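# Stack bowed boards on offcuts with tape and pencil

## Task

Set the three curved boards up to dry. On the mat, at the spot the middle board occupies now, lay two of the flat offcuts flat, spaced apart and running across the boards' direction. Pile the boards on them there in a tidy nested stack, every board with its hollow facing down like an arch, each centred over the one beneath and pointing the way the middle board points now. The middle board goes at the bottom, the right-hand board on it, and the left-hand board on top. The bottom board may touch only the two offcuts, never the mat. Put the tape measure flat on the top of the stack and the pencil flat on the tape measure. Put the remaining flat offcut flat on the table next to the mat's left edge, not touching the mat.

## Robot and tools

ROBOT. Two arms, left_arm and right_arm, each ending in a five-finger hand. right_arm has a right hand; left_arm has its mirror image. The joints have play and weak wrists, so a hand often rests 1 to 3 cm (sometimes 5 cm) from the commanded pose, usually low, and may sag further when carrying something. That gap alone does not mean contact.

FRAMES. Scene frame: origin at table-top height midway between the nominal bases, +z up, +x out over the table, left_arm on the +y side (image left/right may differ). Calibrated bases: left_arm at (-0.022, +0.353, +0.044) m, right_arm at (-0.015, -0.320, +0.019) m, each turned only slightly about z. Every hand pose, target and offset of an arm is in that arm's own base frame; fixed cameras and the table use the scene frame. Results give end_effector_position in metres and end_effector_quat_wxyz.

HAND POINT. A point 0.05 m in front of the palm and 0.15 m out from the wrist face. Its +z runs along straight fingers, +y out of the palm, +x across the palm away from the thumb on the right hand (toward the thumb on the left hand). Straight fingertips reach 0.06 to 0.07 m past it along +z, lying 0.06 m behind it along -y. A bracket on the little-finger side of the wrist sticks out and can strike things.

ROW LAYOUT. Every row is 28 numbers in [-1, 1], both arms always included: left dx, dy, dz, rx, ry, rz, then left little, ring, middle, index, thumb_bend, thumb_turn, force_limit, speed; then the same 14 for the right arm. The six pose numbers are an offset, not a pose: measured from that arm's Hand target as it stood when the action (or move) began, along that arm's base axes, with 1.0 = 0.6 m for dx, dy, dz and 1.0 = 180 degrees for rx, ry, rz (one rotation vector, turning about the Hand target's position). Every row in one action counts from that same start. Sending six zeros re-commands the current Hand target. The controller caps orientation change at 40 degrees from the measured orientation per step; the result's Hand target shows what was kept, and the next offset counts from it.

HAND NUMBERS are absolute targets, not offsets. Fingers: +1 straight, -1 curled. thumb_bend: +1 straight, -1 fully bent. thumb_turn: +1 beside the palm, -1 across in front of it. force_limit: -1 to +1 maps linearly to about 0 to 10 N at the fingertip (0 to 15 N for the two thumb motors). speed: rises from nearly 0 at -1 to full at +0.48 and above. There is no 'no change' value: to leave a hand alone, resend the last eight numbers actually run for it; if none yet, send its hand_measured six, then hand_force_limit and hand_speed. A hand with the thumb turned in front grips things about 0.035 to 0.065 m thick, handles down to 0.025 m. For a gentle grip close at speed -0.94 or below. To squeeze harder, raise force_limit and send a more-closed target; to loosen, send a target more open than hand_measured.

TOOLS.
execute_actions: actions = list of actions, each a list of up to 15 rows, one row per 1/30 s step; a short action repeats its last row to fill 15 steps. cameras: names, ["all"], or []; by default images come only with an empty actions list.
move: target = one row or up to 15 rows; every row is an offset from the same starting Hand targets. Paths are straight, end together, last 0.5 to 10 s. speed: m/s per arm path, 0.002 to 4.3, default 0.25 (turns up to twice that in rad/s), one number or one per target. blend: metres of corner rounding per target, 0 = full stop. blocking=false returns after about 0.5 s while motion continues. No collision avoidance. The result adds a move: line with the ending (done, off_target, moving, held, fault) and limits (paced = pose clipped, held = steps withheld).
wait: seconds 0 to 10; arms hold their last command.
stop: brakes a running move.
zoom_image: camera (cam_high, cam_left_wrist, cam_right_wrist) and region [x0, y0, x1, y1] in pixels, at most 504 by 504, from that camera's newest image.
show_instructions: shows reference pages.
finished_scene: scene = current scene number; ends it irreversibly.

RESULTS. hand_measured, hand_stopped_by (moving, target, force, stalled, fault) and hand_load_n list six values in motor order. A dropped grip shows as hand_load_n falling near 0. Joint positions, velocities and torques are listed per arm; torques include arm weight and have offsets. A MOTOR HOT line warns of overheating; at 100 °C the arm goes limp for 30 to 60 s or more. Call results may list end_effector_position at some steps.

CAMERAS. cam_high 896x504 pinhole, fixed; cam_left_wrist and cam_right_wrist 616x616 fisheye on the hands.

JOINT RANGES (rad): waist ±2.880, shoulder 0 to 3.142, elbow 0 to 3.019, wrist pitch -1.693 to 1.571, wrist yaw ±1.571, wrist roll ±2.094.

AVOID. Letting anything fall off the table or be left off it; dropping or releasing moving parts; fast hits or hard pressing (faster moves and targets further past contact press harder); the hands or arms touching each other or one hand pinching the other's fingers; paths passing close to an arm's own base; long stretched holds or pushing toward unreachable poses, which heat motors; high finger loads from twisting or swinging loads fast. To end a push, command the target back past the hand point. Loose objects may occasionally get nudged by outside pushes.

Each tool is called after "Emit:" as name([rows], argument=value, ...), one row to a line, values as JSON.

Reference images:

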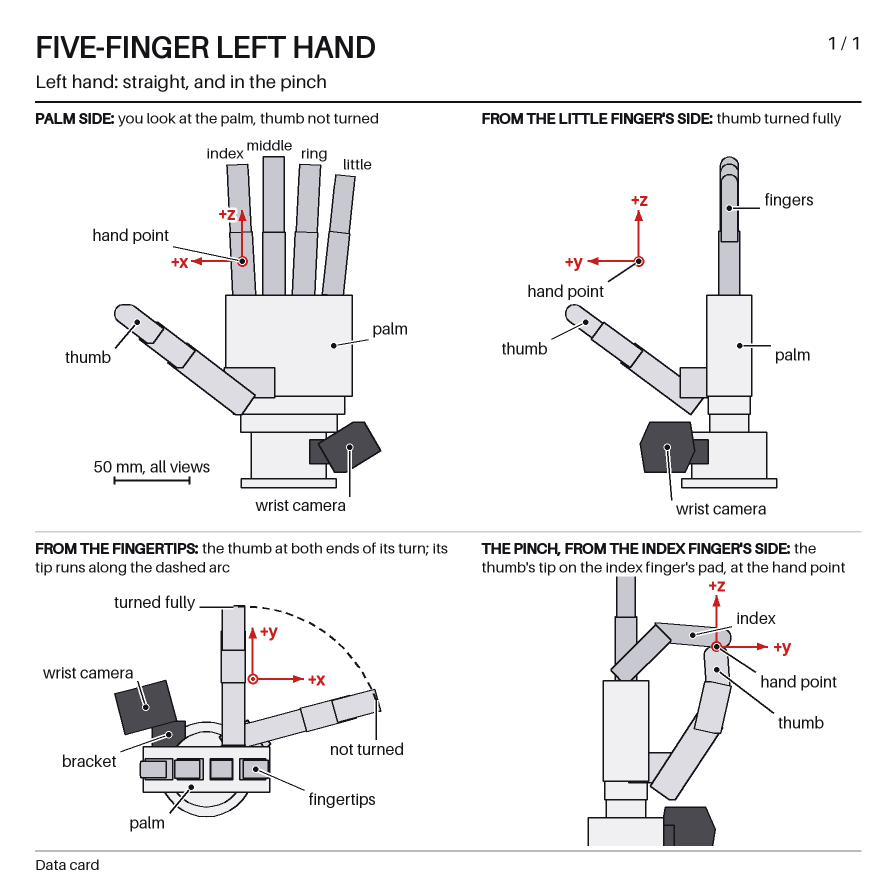

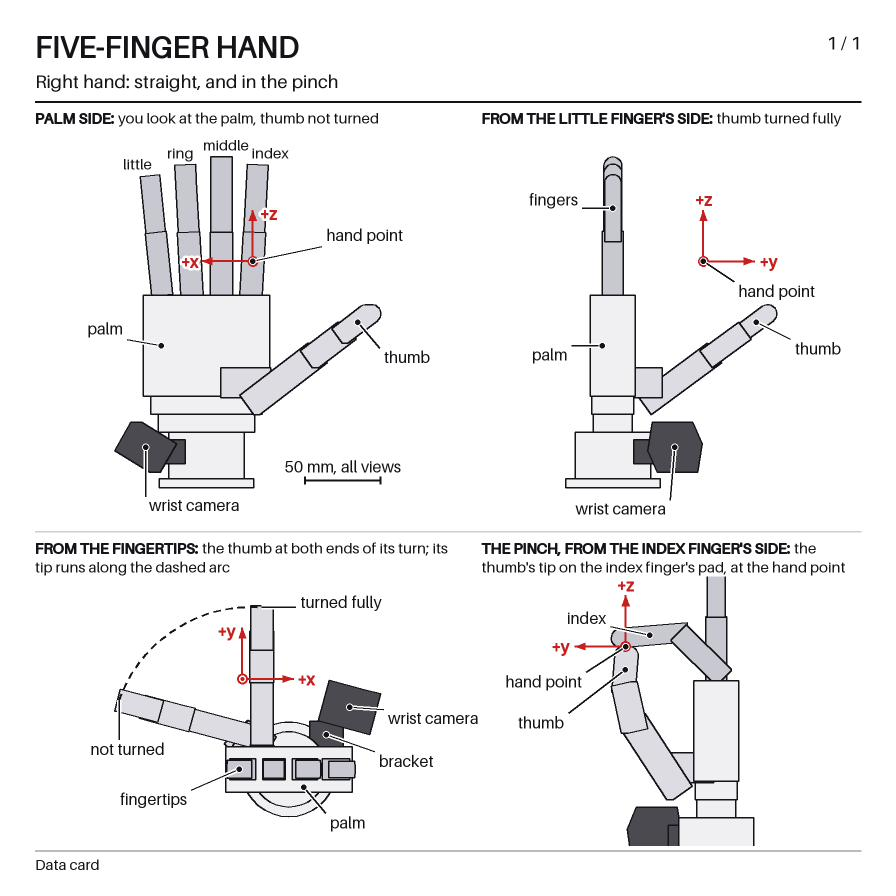

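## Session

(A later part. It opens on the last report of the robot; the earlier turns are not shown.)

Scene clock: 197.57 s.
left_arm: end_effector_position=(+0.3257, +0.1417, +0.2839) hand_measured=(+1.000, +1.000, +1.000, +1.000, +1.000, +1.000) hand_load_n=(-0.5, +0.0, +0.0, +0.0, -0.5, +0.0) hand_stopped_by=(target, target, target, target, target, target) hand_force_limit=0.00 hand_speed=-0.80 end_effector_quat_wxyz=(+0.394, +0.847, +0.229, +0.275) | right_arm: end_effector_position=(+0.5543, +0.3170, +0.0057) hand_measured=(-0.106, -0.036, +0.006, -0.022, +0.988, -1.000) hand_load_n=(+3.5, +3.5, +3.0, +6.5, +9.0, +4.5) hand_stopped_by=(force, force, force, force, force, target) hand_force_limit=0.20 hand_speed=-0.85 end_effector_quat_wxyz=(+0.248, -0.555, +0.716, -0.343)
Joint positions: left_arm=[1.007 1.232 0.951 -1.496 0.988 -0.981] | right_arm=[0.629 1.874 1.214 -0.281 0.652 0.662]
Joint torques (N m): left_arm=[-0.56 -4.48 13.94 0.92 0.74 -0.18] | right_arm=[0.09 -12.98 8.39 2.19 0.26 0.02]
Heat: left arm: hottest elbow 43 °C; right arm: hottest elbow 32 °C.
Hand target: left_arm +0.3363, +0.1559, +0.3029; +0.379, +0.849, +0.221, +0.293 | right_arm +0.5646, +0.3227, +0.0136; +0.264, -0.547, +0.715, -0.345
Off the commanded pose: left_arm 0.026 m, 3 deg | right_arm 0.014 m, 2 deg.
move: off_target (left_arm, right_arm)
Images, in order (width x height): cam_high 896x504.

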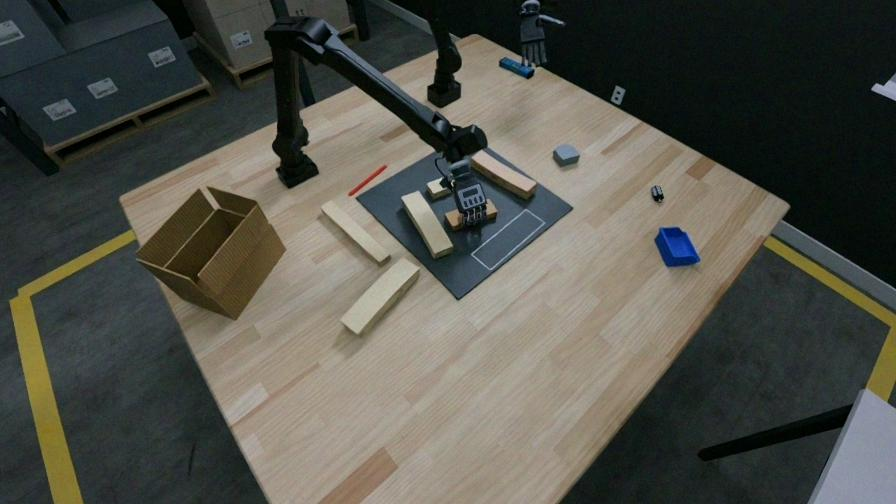

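Emit:
move([
  [0,0,0,0,0,0,1,1,1,1,1,1,0,-0.8,0,0,-0.012,0,0,0,-0.2,-0.2,-0.2,-0.2,0.6,-1,0.2,-0.85],
], speed=0.05, cameras=["cam_high"])

Emit:
zoom_image(camera="cam_high", region=[430, 170, 510, 250])

Scene clock: 199.60 s.
left_arm: end_effector_position=(+0.3257, +0.1417, +0.2839) hand_measured=(+1.000, +1.000, +1.000, +1.000, +1.000, +1.000) hand_load_n=(+0.0, +0.0, +0.0, +0.0, +0.0, +0.0) hand_stopped_by=(target, target, target, target, target, target) hand_force_limit=0.00 hand_speed=-0.80 end_effector_quat_wxyz=(+0.394, +0.847, +0.229, +0.275) | right_arm: end_effector_position=(+0.5563, +0.3184, +0.0035) hand_measured=(-0.106, -0.036, +0.006, -0.022, +0.988, -1.000) hand_load_n=(+4.5, +4.0, +3.0, +6.0, +9.0, +4.0) hand_stopped_by=(force, force, force, force, force, target) hand_force_limit=0.20 hand_speed=-0.85 end_effector_quat_wxyz=(+0.252, -0.553, +0.716, -0.343)
Joint positions: left_arm=[1.007 1.232 0.951 -1.496 0.988 -0.981] | right_arm=[0.629 1.88 1.212 -0.264 0.652 0.662]
Joint torques (N m): left_arm=[-0.26 -4.84 14.04 0.95 0.73 -0.2] | right_arm=[0.21 -12.75 8.05 2.24 0.24 0.02]
Heat: left arm: hottest elbow 43 °C; right arm: hottest elbow 32 °C.
Hand target: left_arm +0.3363, +0.1559, +0.3029; +0.379, +0.849, +0.221, +0.293 | right_arm +0.5646, +0.3227, +0.0064; +0.264, -0.547, +0.715, -0.345
Off the commanded pose: left_arm 0.026 m, 3 deg | right_arm 0.010 m, 2 deg.
move: off_target (left_arm)
Images, in order (width x height): cam_high 896x504.

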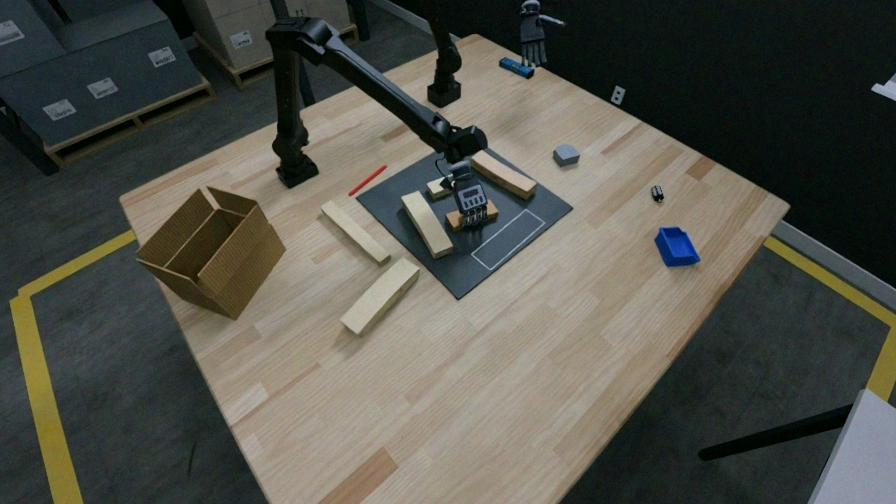

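Scaled by 6.300 from the camera's 896x504 image, which has a finer 1280x720 frame.

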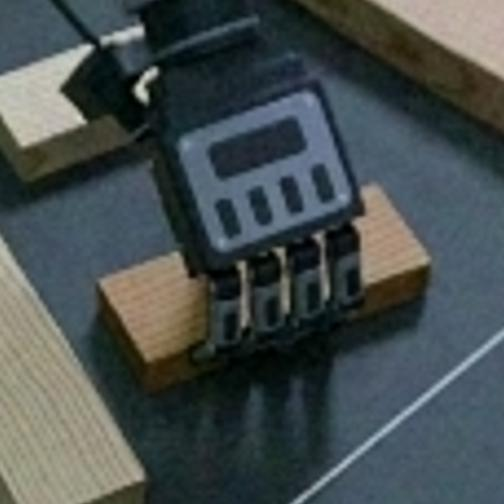

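Emit:
move([
  [0,0,0,0,0,0,1,1,1,1,1,1,0,-0.8,-0.004,-0.002,-0.003,0,0,0,0,0.05,0.1,0.08,1,-1,0.2,-0.7],
  [0,0,0,0,0,0,1,1,1,1,1,1,0,-0.8,-0.004,-0.002,-0.003,0,0,0,0.6,0.6,0.6,0.6,1,-1,0.2,0],
  [0,0,0,0,0,0,1,1,1,1,1,1,0,-0.8,-0.004,0,0.2,0,0,0,0.6,0.6,0.6,0.6,1,-1,0.2,0],
], speed=0.1, cameras=["cam_high","cam_right_wrist"])

Emit:
zoom_image(camera="cam_high", region=[400, 130, 540, 270])

Scene clock: 205.53 s.
left_arm: end_effector_position=(+0.3257, +0.1417, +0.2839) hand_measured=(+1.000, +1.000, +1.000, +1.000, +1.000, +1.000) hand_load_n=(+0.0, +0.0, +0.0, +0.0, +0.0, +0.0) hand_stopped_by=(target, target, target, target, target, target) hand_force_limit=0.00 hand_speed=-0.80 end_effector_quat_wxyz=(+0.394, +0.847, +0.229, +0.275) | right_arm: end_effector_position=(+0.5442, +0.3099, +0.0809) hand_measured=(+0.600, +0.600, +0.600, +0.600, +1.000, -1.000) hand_load_n=(+0.0, +0.0, +0.0, +0.0, +0.0, +0.0) hand_stopped_by=(target, target, target, target, target, target) hand_force_limit=0.20 hand_speed=0.00 end_effector_quat_wxyz=(+0.228, -0.562, +0.718, -0.341)
Joint positions: left_arm=[1.007 1.232 0.951 -1.496 0.988 -0.981] | right_arm=[0.629 1.756 1.289 -0.52 0.652 0.67]
Joint torques (N m): left_arm=[-0.09 -5.19 14.15 0.87 0.75 -0.19] | right_arm=[0.32 -14.74 12.93 0.84 0.35 0.04]
Heat: left arm: hottest elbow 44 °C; right arm: hottest elbow 32 °C.
Hand target: left_arm +0.3363, +0.1559, +0.3029; +0.379, +0.849, +0.221, +0.293 | right_arm +0.5622, +0.3227, +0.1264; +0.264, -0.547, +0.715, -0.345
Off the commanded pose: left_arm 0.026 m, 3 deg | right_arm 0.051 m, 4 deg.
move: off_target (left_arm, right_arm)
Images, in order (width x height): cam_high 896x504, cam_right_wrist 616x616.

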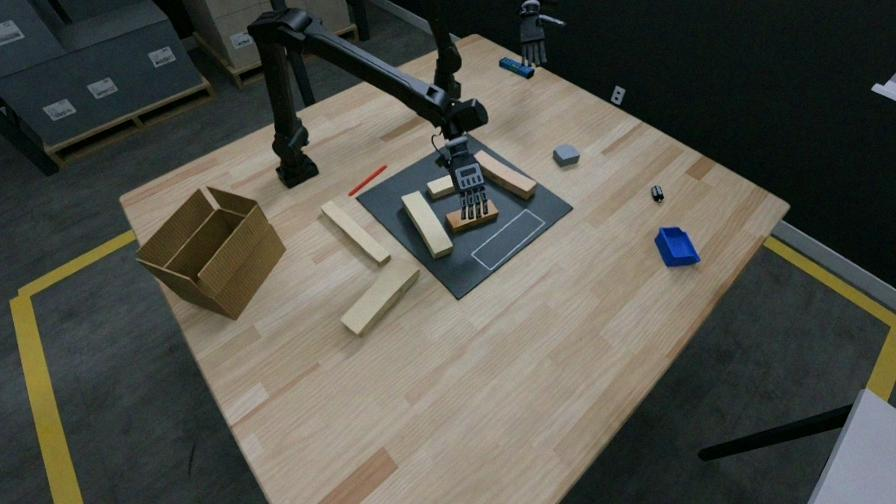

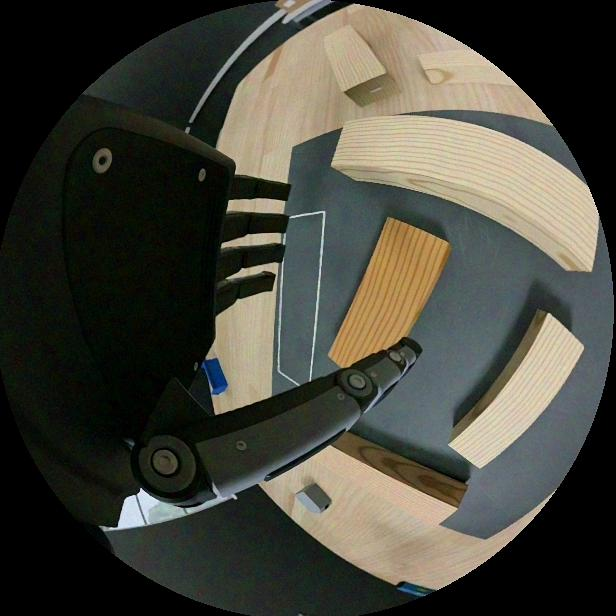

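Scaled by 3.600 from the camera's 896x504 image, which has a finer 1280x720 frame.

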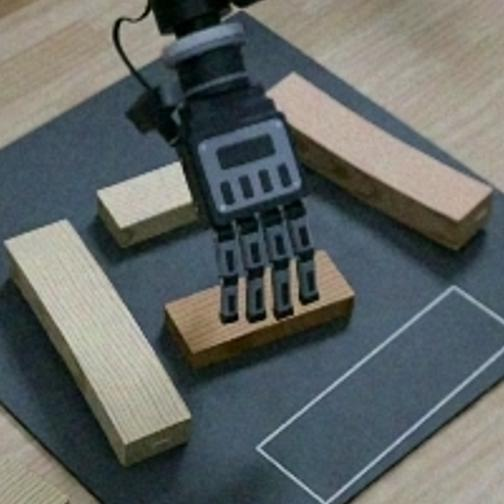

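Emit:
zoom_image(camera="cam_high", region=[330, 245, 430, 345])

Scaled by 5.040 from the camera's 896x504 image, which has a finer 1280x720 frame.

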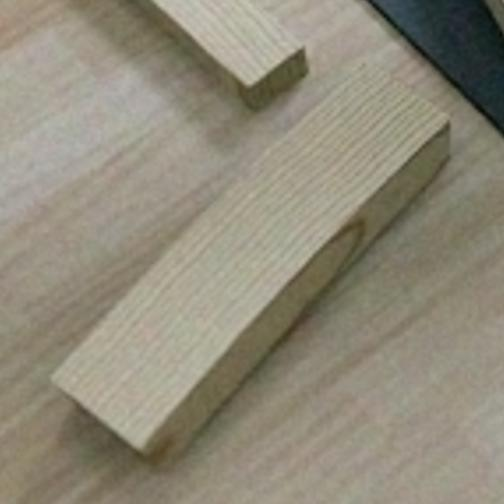

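Emit:
move([
  [0,0,0,0,0,0,1,1,1,1,1,1,0,-0.8,0.03,-0.3,0.06,0,0,0.07,0.6,0.6,0.6,0.6,1,-1,0.2,0],
  [0,0,0,0,0,0,1,1,1,1,1,1,0,-0.8,0.058,-0.6345,0.04,0,0,0.149,0.6,0.6,0.6,0.6,1,-1,0.2,0],
  [0,0,0,0,0,0,1,1,1,1,1,1,0,-0.8,0.058,-0.6345,-0.12,0,0,0.149,0.6,0.6,0.6,0.6,1,-1,0.2,0],
], speed=[0.2,0.2,0.12], blend=[0.03,0.02,0], cameras=["cam_high","cam_right_wrist"])

Emit:
zoom_image(camera="cam_high", region=[320, 200, 450, 350])

Scene clock: 212.53 s.
left_arm: end_effector_position=(+0.3257, +0.1417, +0.2839) hand_measured=(+1.000, +1.000, +1.000, +1.000, +1.000, +1.000) hand_load_n=(+0.0, +0.0, +0.0, +0.5, +0.0, +0.0) hand_stopped_by=(target, target, target, target, target, target) hand_force_limit=0.00 hand_speed=-0.80 end_effector_quat_wxyz=(+0.394, +0.847, +0.229, +0.275) | right_arm: end_effector_position=(+0.5864, -0.0545, +0.0460) hand_measured=(+0.600, +0.600, +0.600, +0.600, +1.000, -1.000) hand_load_n=(+0.0, +0.0, +0.0, +0.0, +0.0, +0.0) hand_stopped_by=(target, target, target, target, target, target) hand_force_limit=0.20 hand_speed=0.00 end_effector_quat_wxyz=(-0.329, +0.698, -0.582, +0.258)
Joint positions: left_arm=[1.007 1.232 0.951 -1.496 0.988 -0.981] | right_arm=[-0.22 1.703 1.06 -0.114 -0.322 -0.261]
Joint torques (N m): left_arm=[-0.62 -5.19 13.97 0.88 0.73 -0.21] | right_arm=[0.15 -11.22 8.76 2.47 -0.27 -0.01]
Heat: left arm: hottest elbow 44 °C; right arm: hottest elbow 32 °C.
Hand target: left_arm +0.3363, +0.1559, +0.3029; +0.379, +0.849, +0.221, +0.293 | right_arm +0.5970, -0.0580, +0.0544; -0.337, +0.698, -0.569, +0.274
Off the commanded pose: left_arm 0.026 m, 3 deg | right_arm 0.014 m, 3 deg.
move: off_target (left_arm, right_arm)
Images, in order (width x height): cam_high 896x504, cam_right_wrist 616x616.

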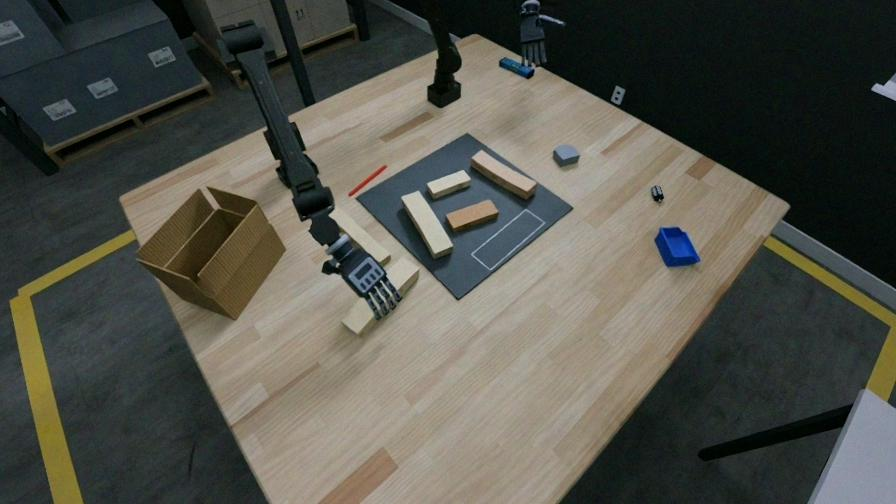

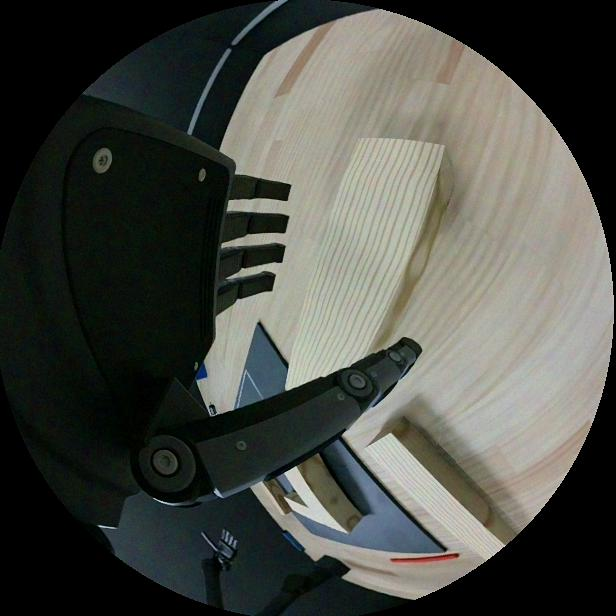

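Scaled by 3.360 from the camera's 896x504 image, which has a finer 1280x720 frame.

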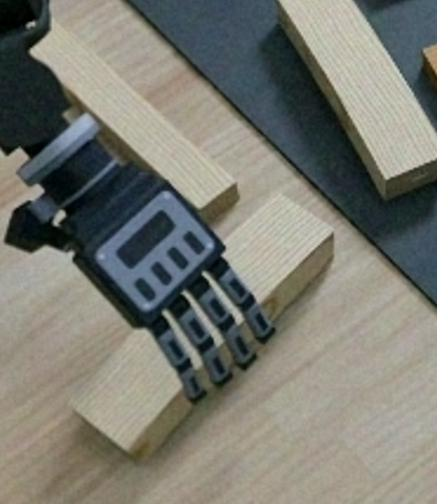

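Emit:
move([
  [0,0,0,0,0,0,1,1,1,1,1,1,0,-0.8,0.0,0,-0.05,0,0,0,0.6,0.6,0.6,0.6,1,-1,-0.3,-0.85],
  [0,0,0,0,0,0,1,1,1,1,1,1,0,-0.8,0.0,0,-0.05,0,0,0,-0.2,-0.2,-0.2,-0.2,1,-1,-0.3,-0.85],
  [0,0,0,0,0,0,1,1,1,1,1,1,0,-0.8,0,0,-0.05,0,0,0,-0.2,-0.2,-0.2,-0.2,0.7,-1,0.5,-0.85],
], speed=0.08, cameras=["cam_high","cam_right_wrist"])

Emit:
zoom_image(camera="cam_high", region=[320, 200, 450, 350])

Scene clock: 218.77 s.
left_arm: end_effector_position=(+0.3257, +0.1417, +0.2839) hand_measured=(+1.000, +1.000, +1.000, +1.000, +1.000, +1.000) hand_load_n=(+0.0, +0.0, +0.0, +0.0, +0.0, +0.0) hand_stopped_by=(target, target, target, target, target, target) hand_force_limit=0.00 hand_speed=-0.80 end_effector_quat_wxyz=(+0.394, +0.847, +0.229, +0.275) | right_arm: end_effector_position=(+0.5876, -0.0550, +0.0191) hand_measured=(-0.052, +0.020, +0.074, +0.060, +0.982, -1.000) hand_load_n=(+4.5, +5.0, +1.5, +6.0, +11.0, +1.0) hand_stopped_by=(force, force, force, force, force, target) hand_force_limit=0.50 hand_speed=-0.85 end_effector_quat_wxyz=(-0.330, +0.700, -0.577, +0.262)
Joint positions: left_arm=[1.007 1.232 0.951 -1.496 0.988 -0.981] | right_arm=[-0.22 1.75 1.034 -0.032 -0.323 -0.269]
Joint torques (N m): left_arm=[-0.85 -5.36 14.02 0.84 0.73 -0.15] | right_arm=[0.03 -11.34 8.23 2.35 -0.22 0]
Heat: left arm: hottest elbow 44 °C; right arm: hottest elbow 32 °C.
Hand target: left_arm +0.3363, +0.1559, +0.3029; +0.379, +0.849, +0.221, +0.293 | right_arm +0.5970, -0.0580, +0.0244; -0.337, +0.698, -0.569, +0.274
Off the commanded pose: left_arm 0.026 m, 3 deg | right_arm 0.011 m, 2 deg.
move: off_target (left_arm, right_arm); target 2's new numbers were sent with right_arm's hand 0.012 m and 2 deg from that target; target 3's new numbers were sent with right_arm's hand 0.011 m and 2 deg from that target
Images, in order (width x height): cam_high 896x504, cam_right_wrist 616x616.

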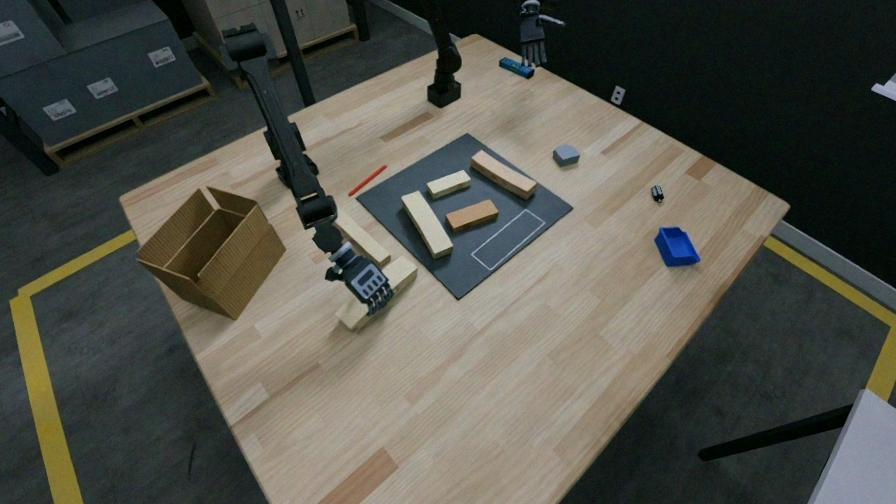

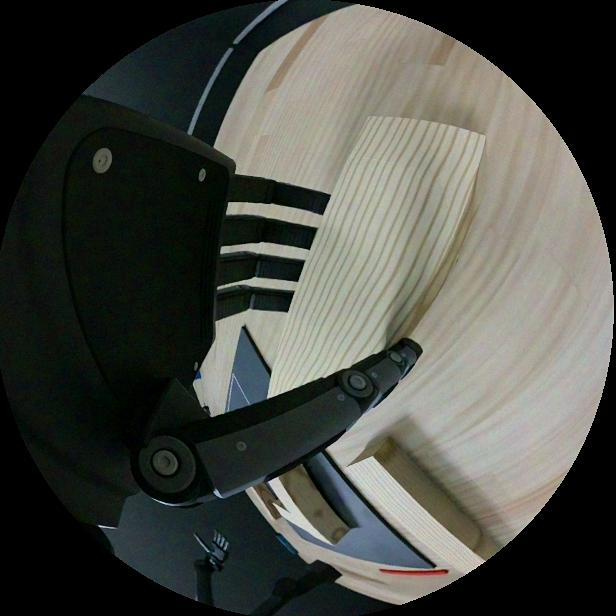

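Scaled by 3.360 from the camera's 896x504 image, which has a finer 1280x720 frame.

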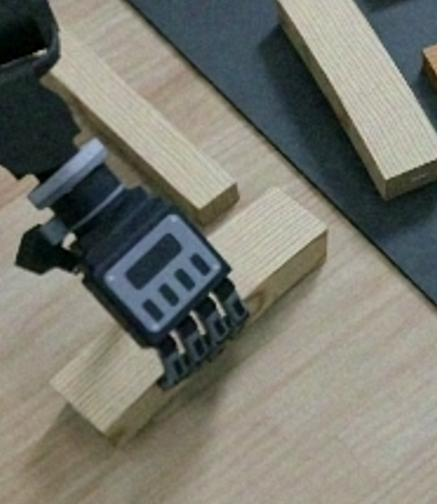

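Emit:
move([
  [0,0,0,0,0,0,1,1,1,1,1,1,0,-0.8,0.0,0,0.27,0,-0.02,0,-0.2,-0.2,-0.2,-0.2,0.7,-1,0.5,-0.85],
  [0,0,0,0,0,0,1,1,1,1,1,1,0,-0.8,-0.205,0.691,0.3,-0.0007,-0.0318,0.3705,-0.2,-0.2,-0.2,-0.2,0.7,-1,0.5,-0.85],
], speed=[0.1,0.15], blend=[0.02,0], cameras=["cam_high","cam_right_wrist"])

Emit:
zoom_image(camera="cam_high", region=[390, 110, 530, 250])

Scene clock: 228.80 s.
left_arm: end_effector_position=(+0.3257, +0.1417, +0.2839) hand_measured=(+1.000, +1.000, +1.000, +1.000, +1.000, +1.000) hand_load_n=(+0.0, +0.0, +0.0, -0.5, +0.0, +0.0) hand_stopped_by=(target, target, target, target, target, target) hand_force_limit=0.00 hand_speed=-0.80 end_effector_quat_wxyz=(+0.394, +0.847, +0.229, +0.275) | right_arm: end_effector_position=(+0.4500, +0.3392, +0.1573) hand_measured=(-0.052, +0.020, +0.074, +0.060, +0.982, -1.000) hand_load_n=(+3.0, +4.5, +2.0, +7.5, +10.5, +3.0) hand_stopped_by=(force, force, force, force, force, target) hand_force_limit=0.50 hand_speed=-0.85 end_effector_quat_wxyz=(-0.431, +0.896, -0.098, +0.045)
Joint positions: left_arm=[1.007 1.232 0.951 -1.496 0.988 -0.981] | right_arm=[0.452 1.598 1.271 -0.586 -0.661 -0.668]
Joint torques (N m): left_arm=[-0.97 -5.01 14.12 0.92 0.74 -0.22] | right_arm=[1.08 -11.99 15.99 1.18 -0.68 0.07]
Heat: left arm: hottest elbow 45 °C; right arm: hottest elbow 34 °C.
Hand target: left_arm +0.3363, +0.1559, +0.3029; +0.379, +0.849, +0.221, +0.293 | right_arm +0.4740, +0.3566, +0.2044; -0.458, +0.883, -0.075, +0.077
Off the commanded pose: left_arm 0.026 m, 3 deg | right_arm 0.056 m, 6 deg.
move: off_target (left_arm, right_arm)
Images, in order (width x height): cam_high 896x504, cam_right_wrist 616x616.

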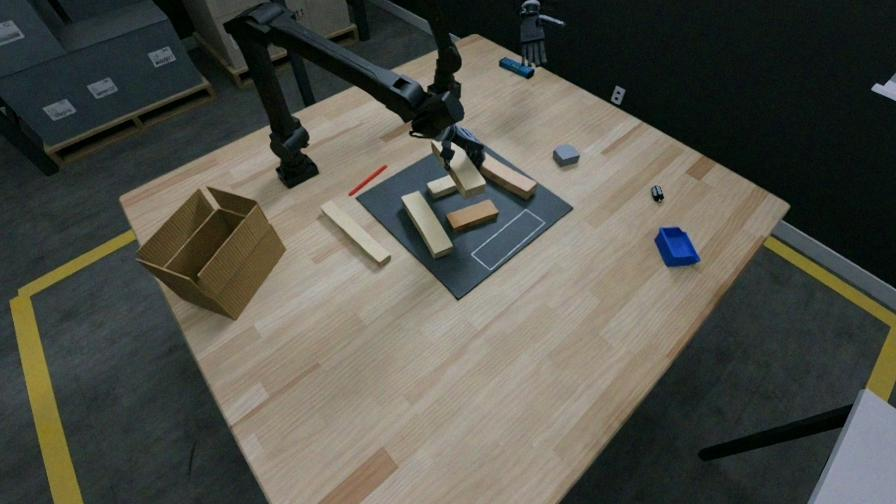

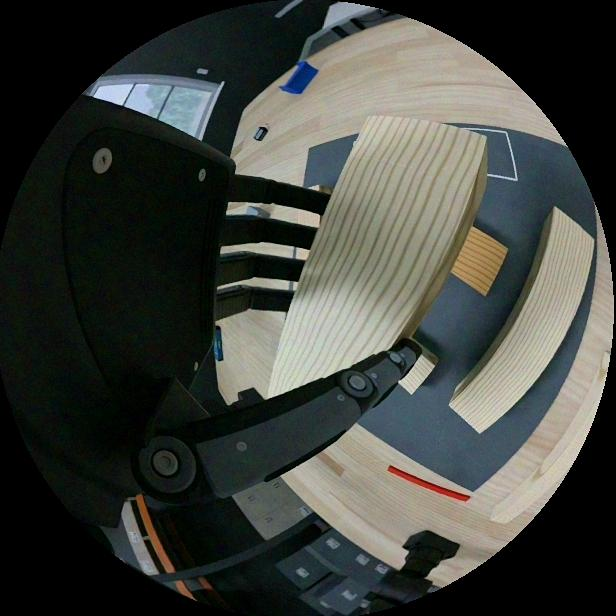

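Scaled by 3.600 from the camera's 896x504 image, which has a finer 1280x720 frame.

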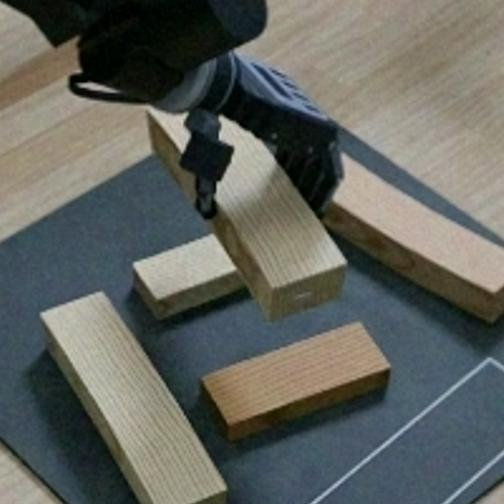

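Emit:
move([
  [0,0,0,0,0,0,1,1,1,1,1,1,0,-0.8,0,0,-0.15,0,0,0,-0.2,-0.2,-0.2,-0.2,0.7,-1,0.5,-0.85],
], speed=[0.08], cameras=["cam_high","cam_right_wrist"])

Emit:
zoom_image(camera="cam_high", region=[390, 110, 530, 250])

Scene clock: 231.17 s.
left_arm: end_effector_position=(+0.3257, +0.1417, +0.2839) hand_measured=(+1.000, +1.000, +1.000, +1.000, +1.000, +1.000) hand_load_n=(+0.0, +0.0, +0.0, +0.0, +0.0, +0.0) hand_stopped_by=(target, target, target, target, target, target) hand_force_limit=0.00 hand_speed=-0.80 end_effector_quat_wxyz=(+0.394, +0.847, +0.229, +0.275) | right_arm: end_effector_position=(+0.4602, +0.3441, +0.0886) hand_measured=(-0.052, +0.020, +0.074, +0.060, +0.982, -1.000) hand_load_n=(+3.0, +4.5, +2.0, +7.5, +11.0, +3.0) hand_stopped_by=(force, force, force, force, force, target) hand_force_limit=0.50 hand_speed=-0.85 end_effector_quat_wxyz=(-0.435, +0.894, -0.094, +0.053)
Joint positions: left_arm=[1.007 1.232 0.951 -1.496 0.988 -0.981] | right_arm=[0.452 1.69 1.186 -0.391 -0.661 -0.669]
Joint torques (N m): left_arm=[-0.5 -5.19 13.9 0.92 0.72 -0.17] | right_arm=[1.2 -13.04 10.29 2.56 -0.67 0.08]
Heat: left arm: hottest elbow 45 °C; right arm: hottest elbow 34 °C.
Hand target: left_arm +0.3363, +0.1559, +0.3029; +0.379, +0.849, +0.221, +0.293 | right_arm +0.4740, +0.3566, +0.1144; -0.458, +0.883, -0.075, +0.077
Off the commanded pose: left_arm 0.026 m, 3 deg | right_arm 0.032 m, 5 deg.
move: off_target (left_arm, right_arm)
Images, in order (width x height): cam_high 896x504, cam_right_wrist 616x616.

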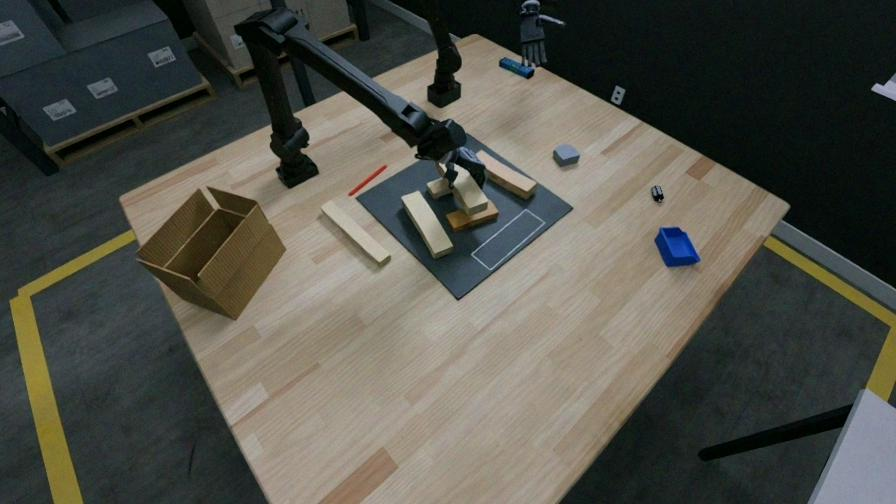

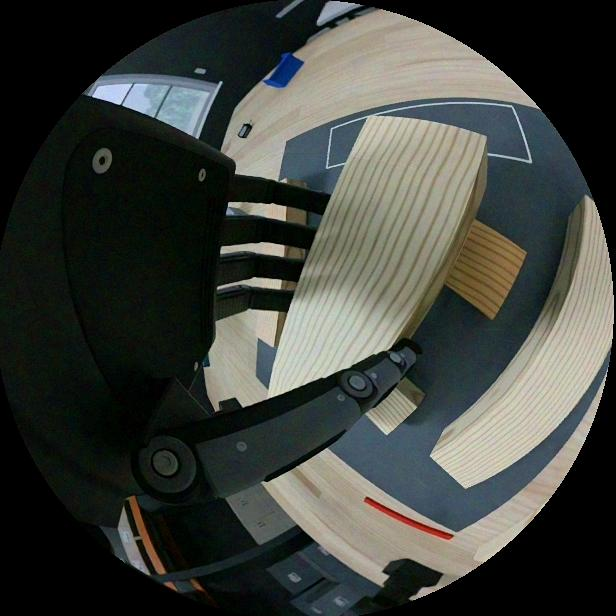

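Scaled by 3.600 from the camera's 896x504 image, which has a finer 1280x720 frame.

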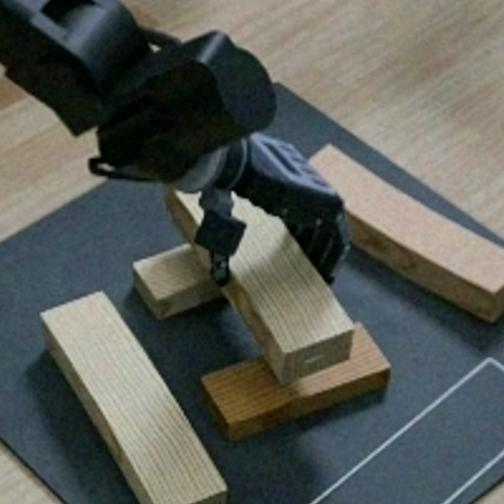

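Emit:
move([
  [0,0,0,0,0,0,1,1,1,1,1,1,0,-0.8,0,0.008,-0.067,0,0,0,-0.2,-0.2,-0.2,-0.2,0.7,-1,0.5,-0.85],
], speed=[0.06], cameras=["cam_high","cam_right_wrist"])

Emit:
zoom_image(camera="cam_high", region=[400, 140, 510, 250])

Scene clock: 233.97 s.
left_arm: end_effector_position=(+0.3257, +0.1417, +0.2839) hand_measured=(+1.000, +1.000, +1.000, +1.000, +1.000, +1.000) hand_load_n=(+0.0, +0.0, +0.0, +0.0, +0.0, +0.0) hand_stopped_by=(target, target, target, target, target, target) hand_force_limit=0.00 hand_speed=-0.80 end_effector_quat_wxyz=(+0.394, +0.847, +0.229, +0.275) | right_arm: end_effector_position=(+0.4614, +0.3452, +0.0546) hand_measured=(-0.052, +0.020, +0.074, +0.060, +0.982, -1.000) hand_load_n=(+4.0, +5.0, +1.0, +6.0, +11.0, +0.5) hand_stopped_by=(force, force, force, force, force, target) hand_force_limit=0.50 hand_speed=-0.85 end_effector_quat_wxyz=(-0.437, +0.893, -0.097, +0.053)
Joint positions: left_arm=[1.007 1.232 0.951 -1.496 0.988 -0.981] | right_arm=[0.452 1.739 1.146 -0.295 -0.661 -0.66]
Joint torques (N m): left_arm=[-0.85 -4.89 14.04 0.85 0.76 -0.18] | right_arm=[1.61 -12.63 9.51 2.95 -0.47 0.11]
Heat: left arm: hottest elbow 45 °C; right arm: hottest elbow 34 °C.
Hand target: left_arm +0.3363, +0.1559, +0.3029; +0.379, +0.849, +0.221, +0.293 | right_arm +0.4740, +0.3614, +0.0742; -0.458, +0.883, -0.075, +0.077
Off the commanded pose: left_arm 0.026 m, 3 deg | right_arm 0.028 m, 5 deg.
move: off_target (left_arm, right_arm)
Images, in order (width x height): cam_high 896x504, cam_right_wrist 616x616.

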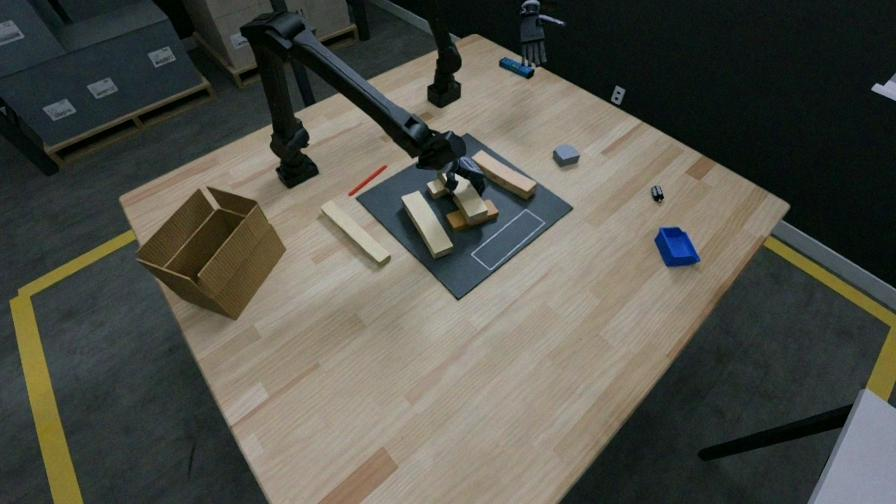

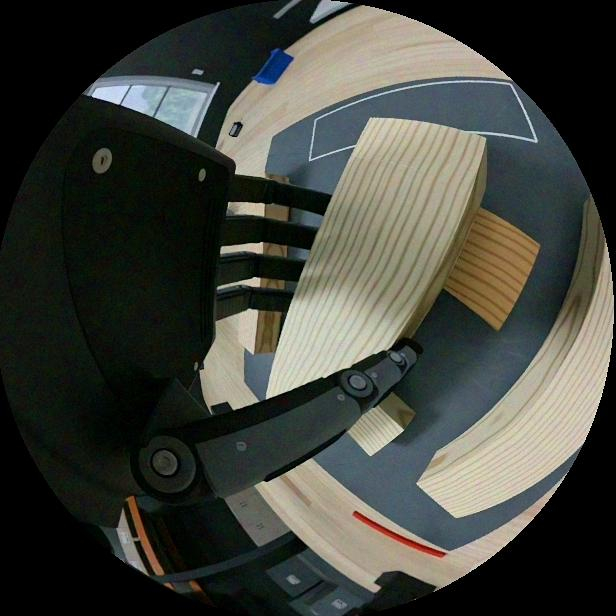

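Scaled by 4.582 from the camera's 896x504 image, which has a finer 1280x720 frame.

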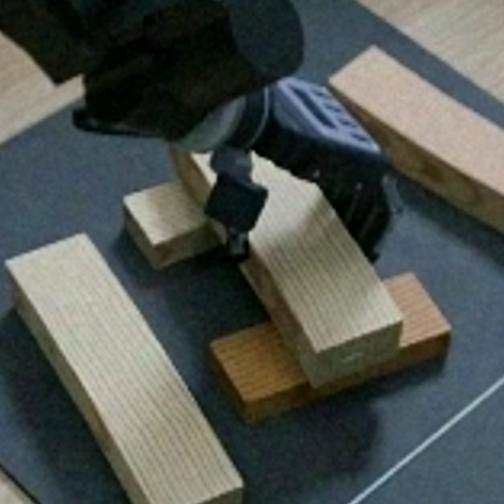

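Emit:
move([
  [0,0,0,0,0,0,1,1,1,1,1,1,0,-0.8,-0.004,0,-0.02,0.003,0.017,0,-0.2,-0.2,-0.2,-0.2,0.7,-1,0.5,-0.85],
], speed=[0.05], cameras=["cam_high","cam_right_wrist"])

Emit:
zoom_image(camera="cam_high", region=[400, 140, 510, 250])

Scene clock: 236.63 s.
left_arm: end_effector_position=(+0.3257, +0.1417, +0.2839) hand_measured=(+1.000, +1.000, +1.000, +1.000, +1.000, +1.000) hand_load_n=(+0.0, +0.0, +0.0, +0.0, +0.0, +0.0) hand_stopped_by=(target, target, target, target, target, target) hand_force_limit=0.00 hand_speed=-0.80 end_effector_quat_wxyz=(+0.394, +0.847, +0.229, +0.275) | right_arm: end_effector_position=(+0.4600, +0.3464, +0.0510) hand_measured=(-0.052, +0.020, +0.074, +0.060, +0.982, -1.000) hand_load_n=(+3.5, +4.5, +1.0, +6.0, +11.0, +0.5) hand_stopped_by=(force, force, force, force, force, target) hand_force_limit=0.50 hand_speed=-0.85 end_effector_quat_wxyz=(-0.443, +0.890, -0.101, +0.043)
Joint positions: left_arm=[1.007 1.232 0.951 -1.496 0.988 -0.981] | right_arm=[0.448 1.752 1.146 -0.287 -0.684 -0.648]
Joint torques (N m): left_arm=[-0.26 -5.25 14.13 0.85 0.76 -0.19] | right_arm=[0.97 -11.34 10.28 2.35 -0.68 0.2]
Heat: left arm: hottest elbow 45 °C; right arm: hottest elbow 34 °C.
Hand target: left_arm +0.3363, +0.1559, +0.3029; +0.379, +0.849, +0.221, +0.293 | right_arm +0.4716, +0.3614, +0.0622; -0.460, +0.882, -0.087, +0.054
Off the commanded pose: left_arm 0.026 m, 3 deg | right_arm 0.022 m, 3 deg.
move: off_target (left_arm, right_arm)
Images, in order (width x height): cam_high 896x504, cam_right_wrist 616x616.

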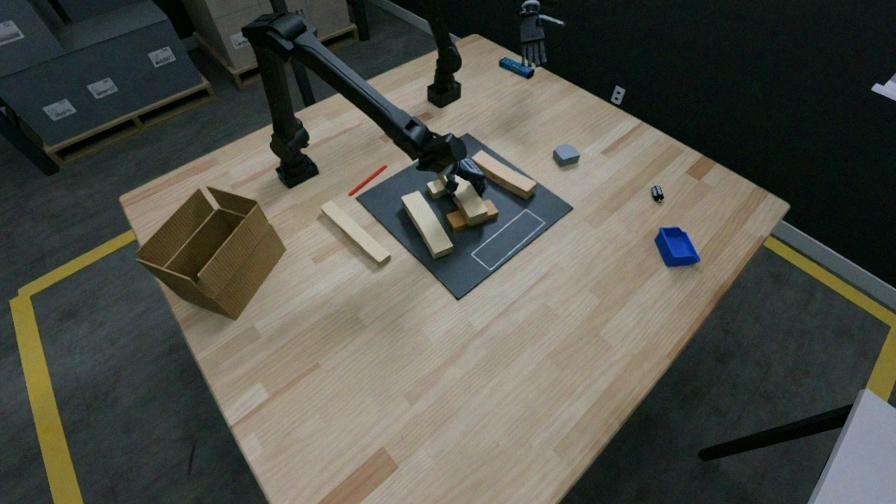

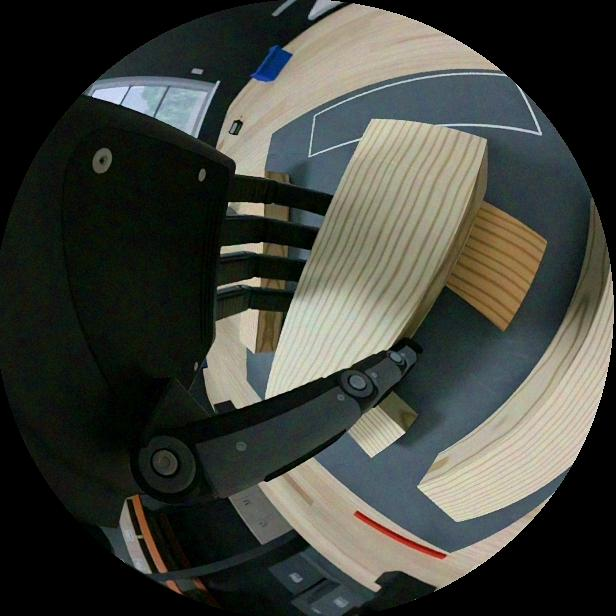

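Scaled by 4.582 from the camera's 896x504 image, which has a finer 1280x720 frame.

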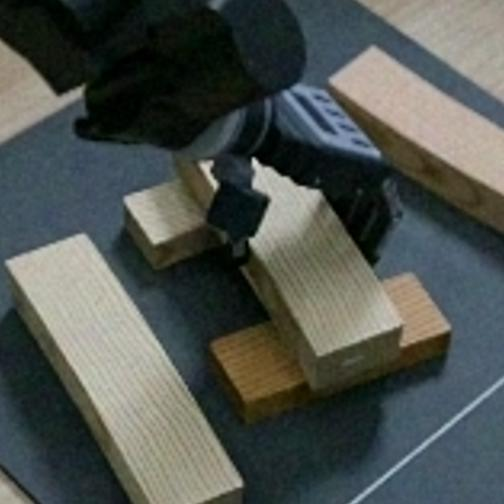

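Emit:
move([
  [0,0,0,0,0,0,1,1,1,1,1,1,0,-0.8,-0.007,-0.003,-0.004,0,0,0,0.04,0.1,0.16,0.14,1,-1,0.2,-0.75],
  [0,0,0,0,0,0,1,1,1,1,1,1,0,-0.8,-0.007,-0.003,-0.004,0,0,0,0.6,0.6,0.6,0.6,1,-1,0.2,-0.3],
], speed=[0.05,0.05], cameras=["cam_high","cam_right_wrist"])

Emit:
zoom_image(camera="cam_high", region=[400, 140, 510, 250])

Scene clock: 240.93 s.
left_arm: end_effector_position=(+0.3257, +0.1417, +0.2839) hand_measured=(+1.000, +1.000, +1.000, +1.000, +1.000, +1.000) hand_load_n=(+0.0, +0.0, +0.0, +0.0, +0.0, +0.0) hand_stopped_by=(target, target, target, target, target, target) hand_force_limit=0.00 hand_speed=-0.80 end_effector_quat_wxyz=(+0.394, +0.847, +0.229, +0.275) | right_arm: end_effector_position=(+0.4610, +0.3479, +0.0523) hand_measured=(+0.600, +0.600, +0.600, +0.600, +1.000, -1.000) hand_load_n=(+0.0, +0.0, +0.0, +0.0, +0.0, +1.0) hand_stopped_by=(target, target, target, target, target, target) hand_force_limit=0.20 hand_speed=-0.30 end_effector_quat_wxyz=(-0.447, +0.888, -0.100, +0.044)
Joint positions: left_arm=[1.007 1.232 0.951 -1.496 0.988 -0.981] | right_arm=[0.448 1.752 1.146 -0.278 -0.688 -0.645]
Joint torques (N m): left_arm=[-0.62 -5.13 14.13 0.8 0.72 -0.17] | right_arm=[1.08 -11.69 8.81 2.47 -0.52 0.17]
Heat: left arm: hottest elbow 45 °C; right arm: hottest elbow 34 °C.
Hand target: left_arm +0.3363, +0.1559, +0.3029; +0.379, +0.849, +0.221, +0.293 | right_arm +0.4674, +0.3596, +0.0598; -0.460, +0.882, -0.087, +0.054
Off the commanded pose: left_arm 0.026 m, 3 deg | right_arm 0.015 m, 2 deg.
move: off_target (left_arm, right_arm); target 2's new numbers were sent with right_arm's hand 0.016 m and 2 deg from that target
Images, in order (width x height): cam_high 896x504, cam_right_wrist 616x616.

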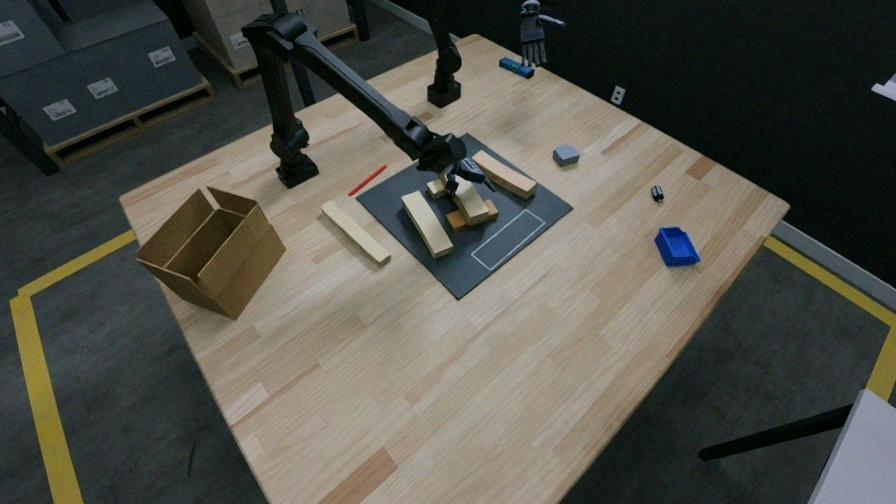

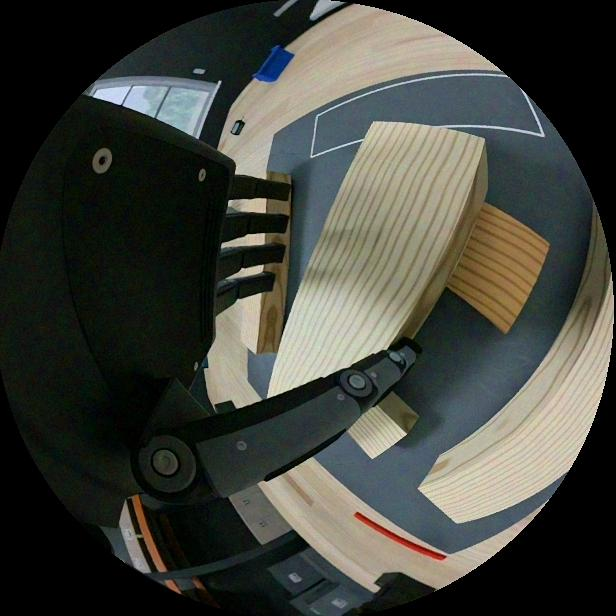

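Scaled by 4.582 from the camera's 896x504 image, which has a finer 1280x720 frame.

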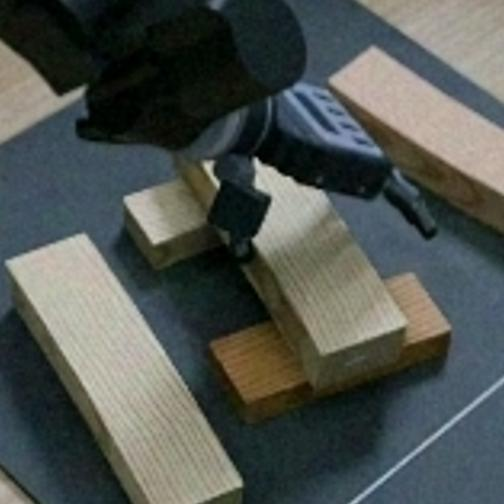

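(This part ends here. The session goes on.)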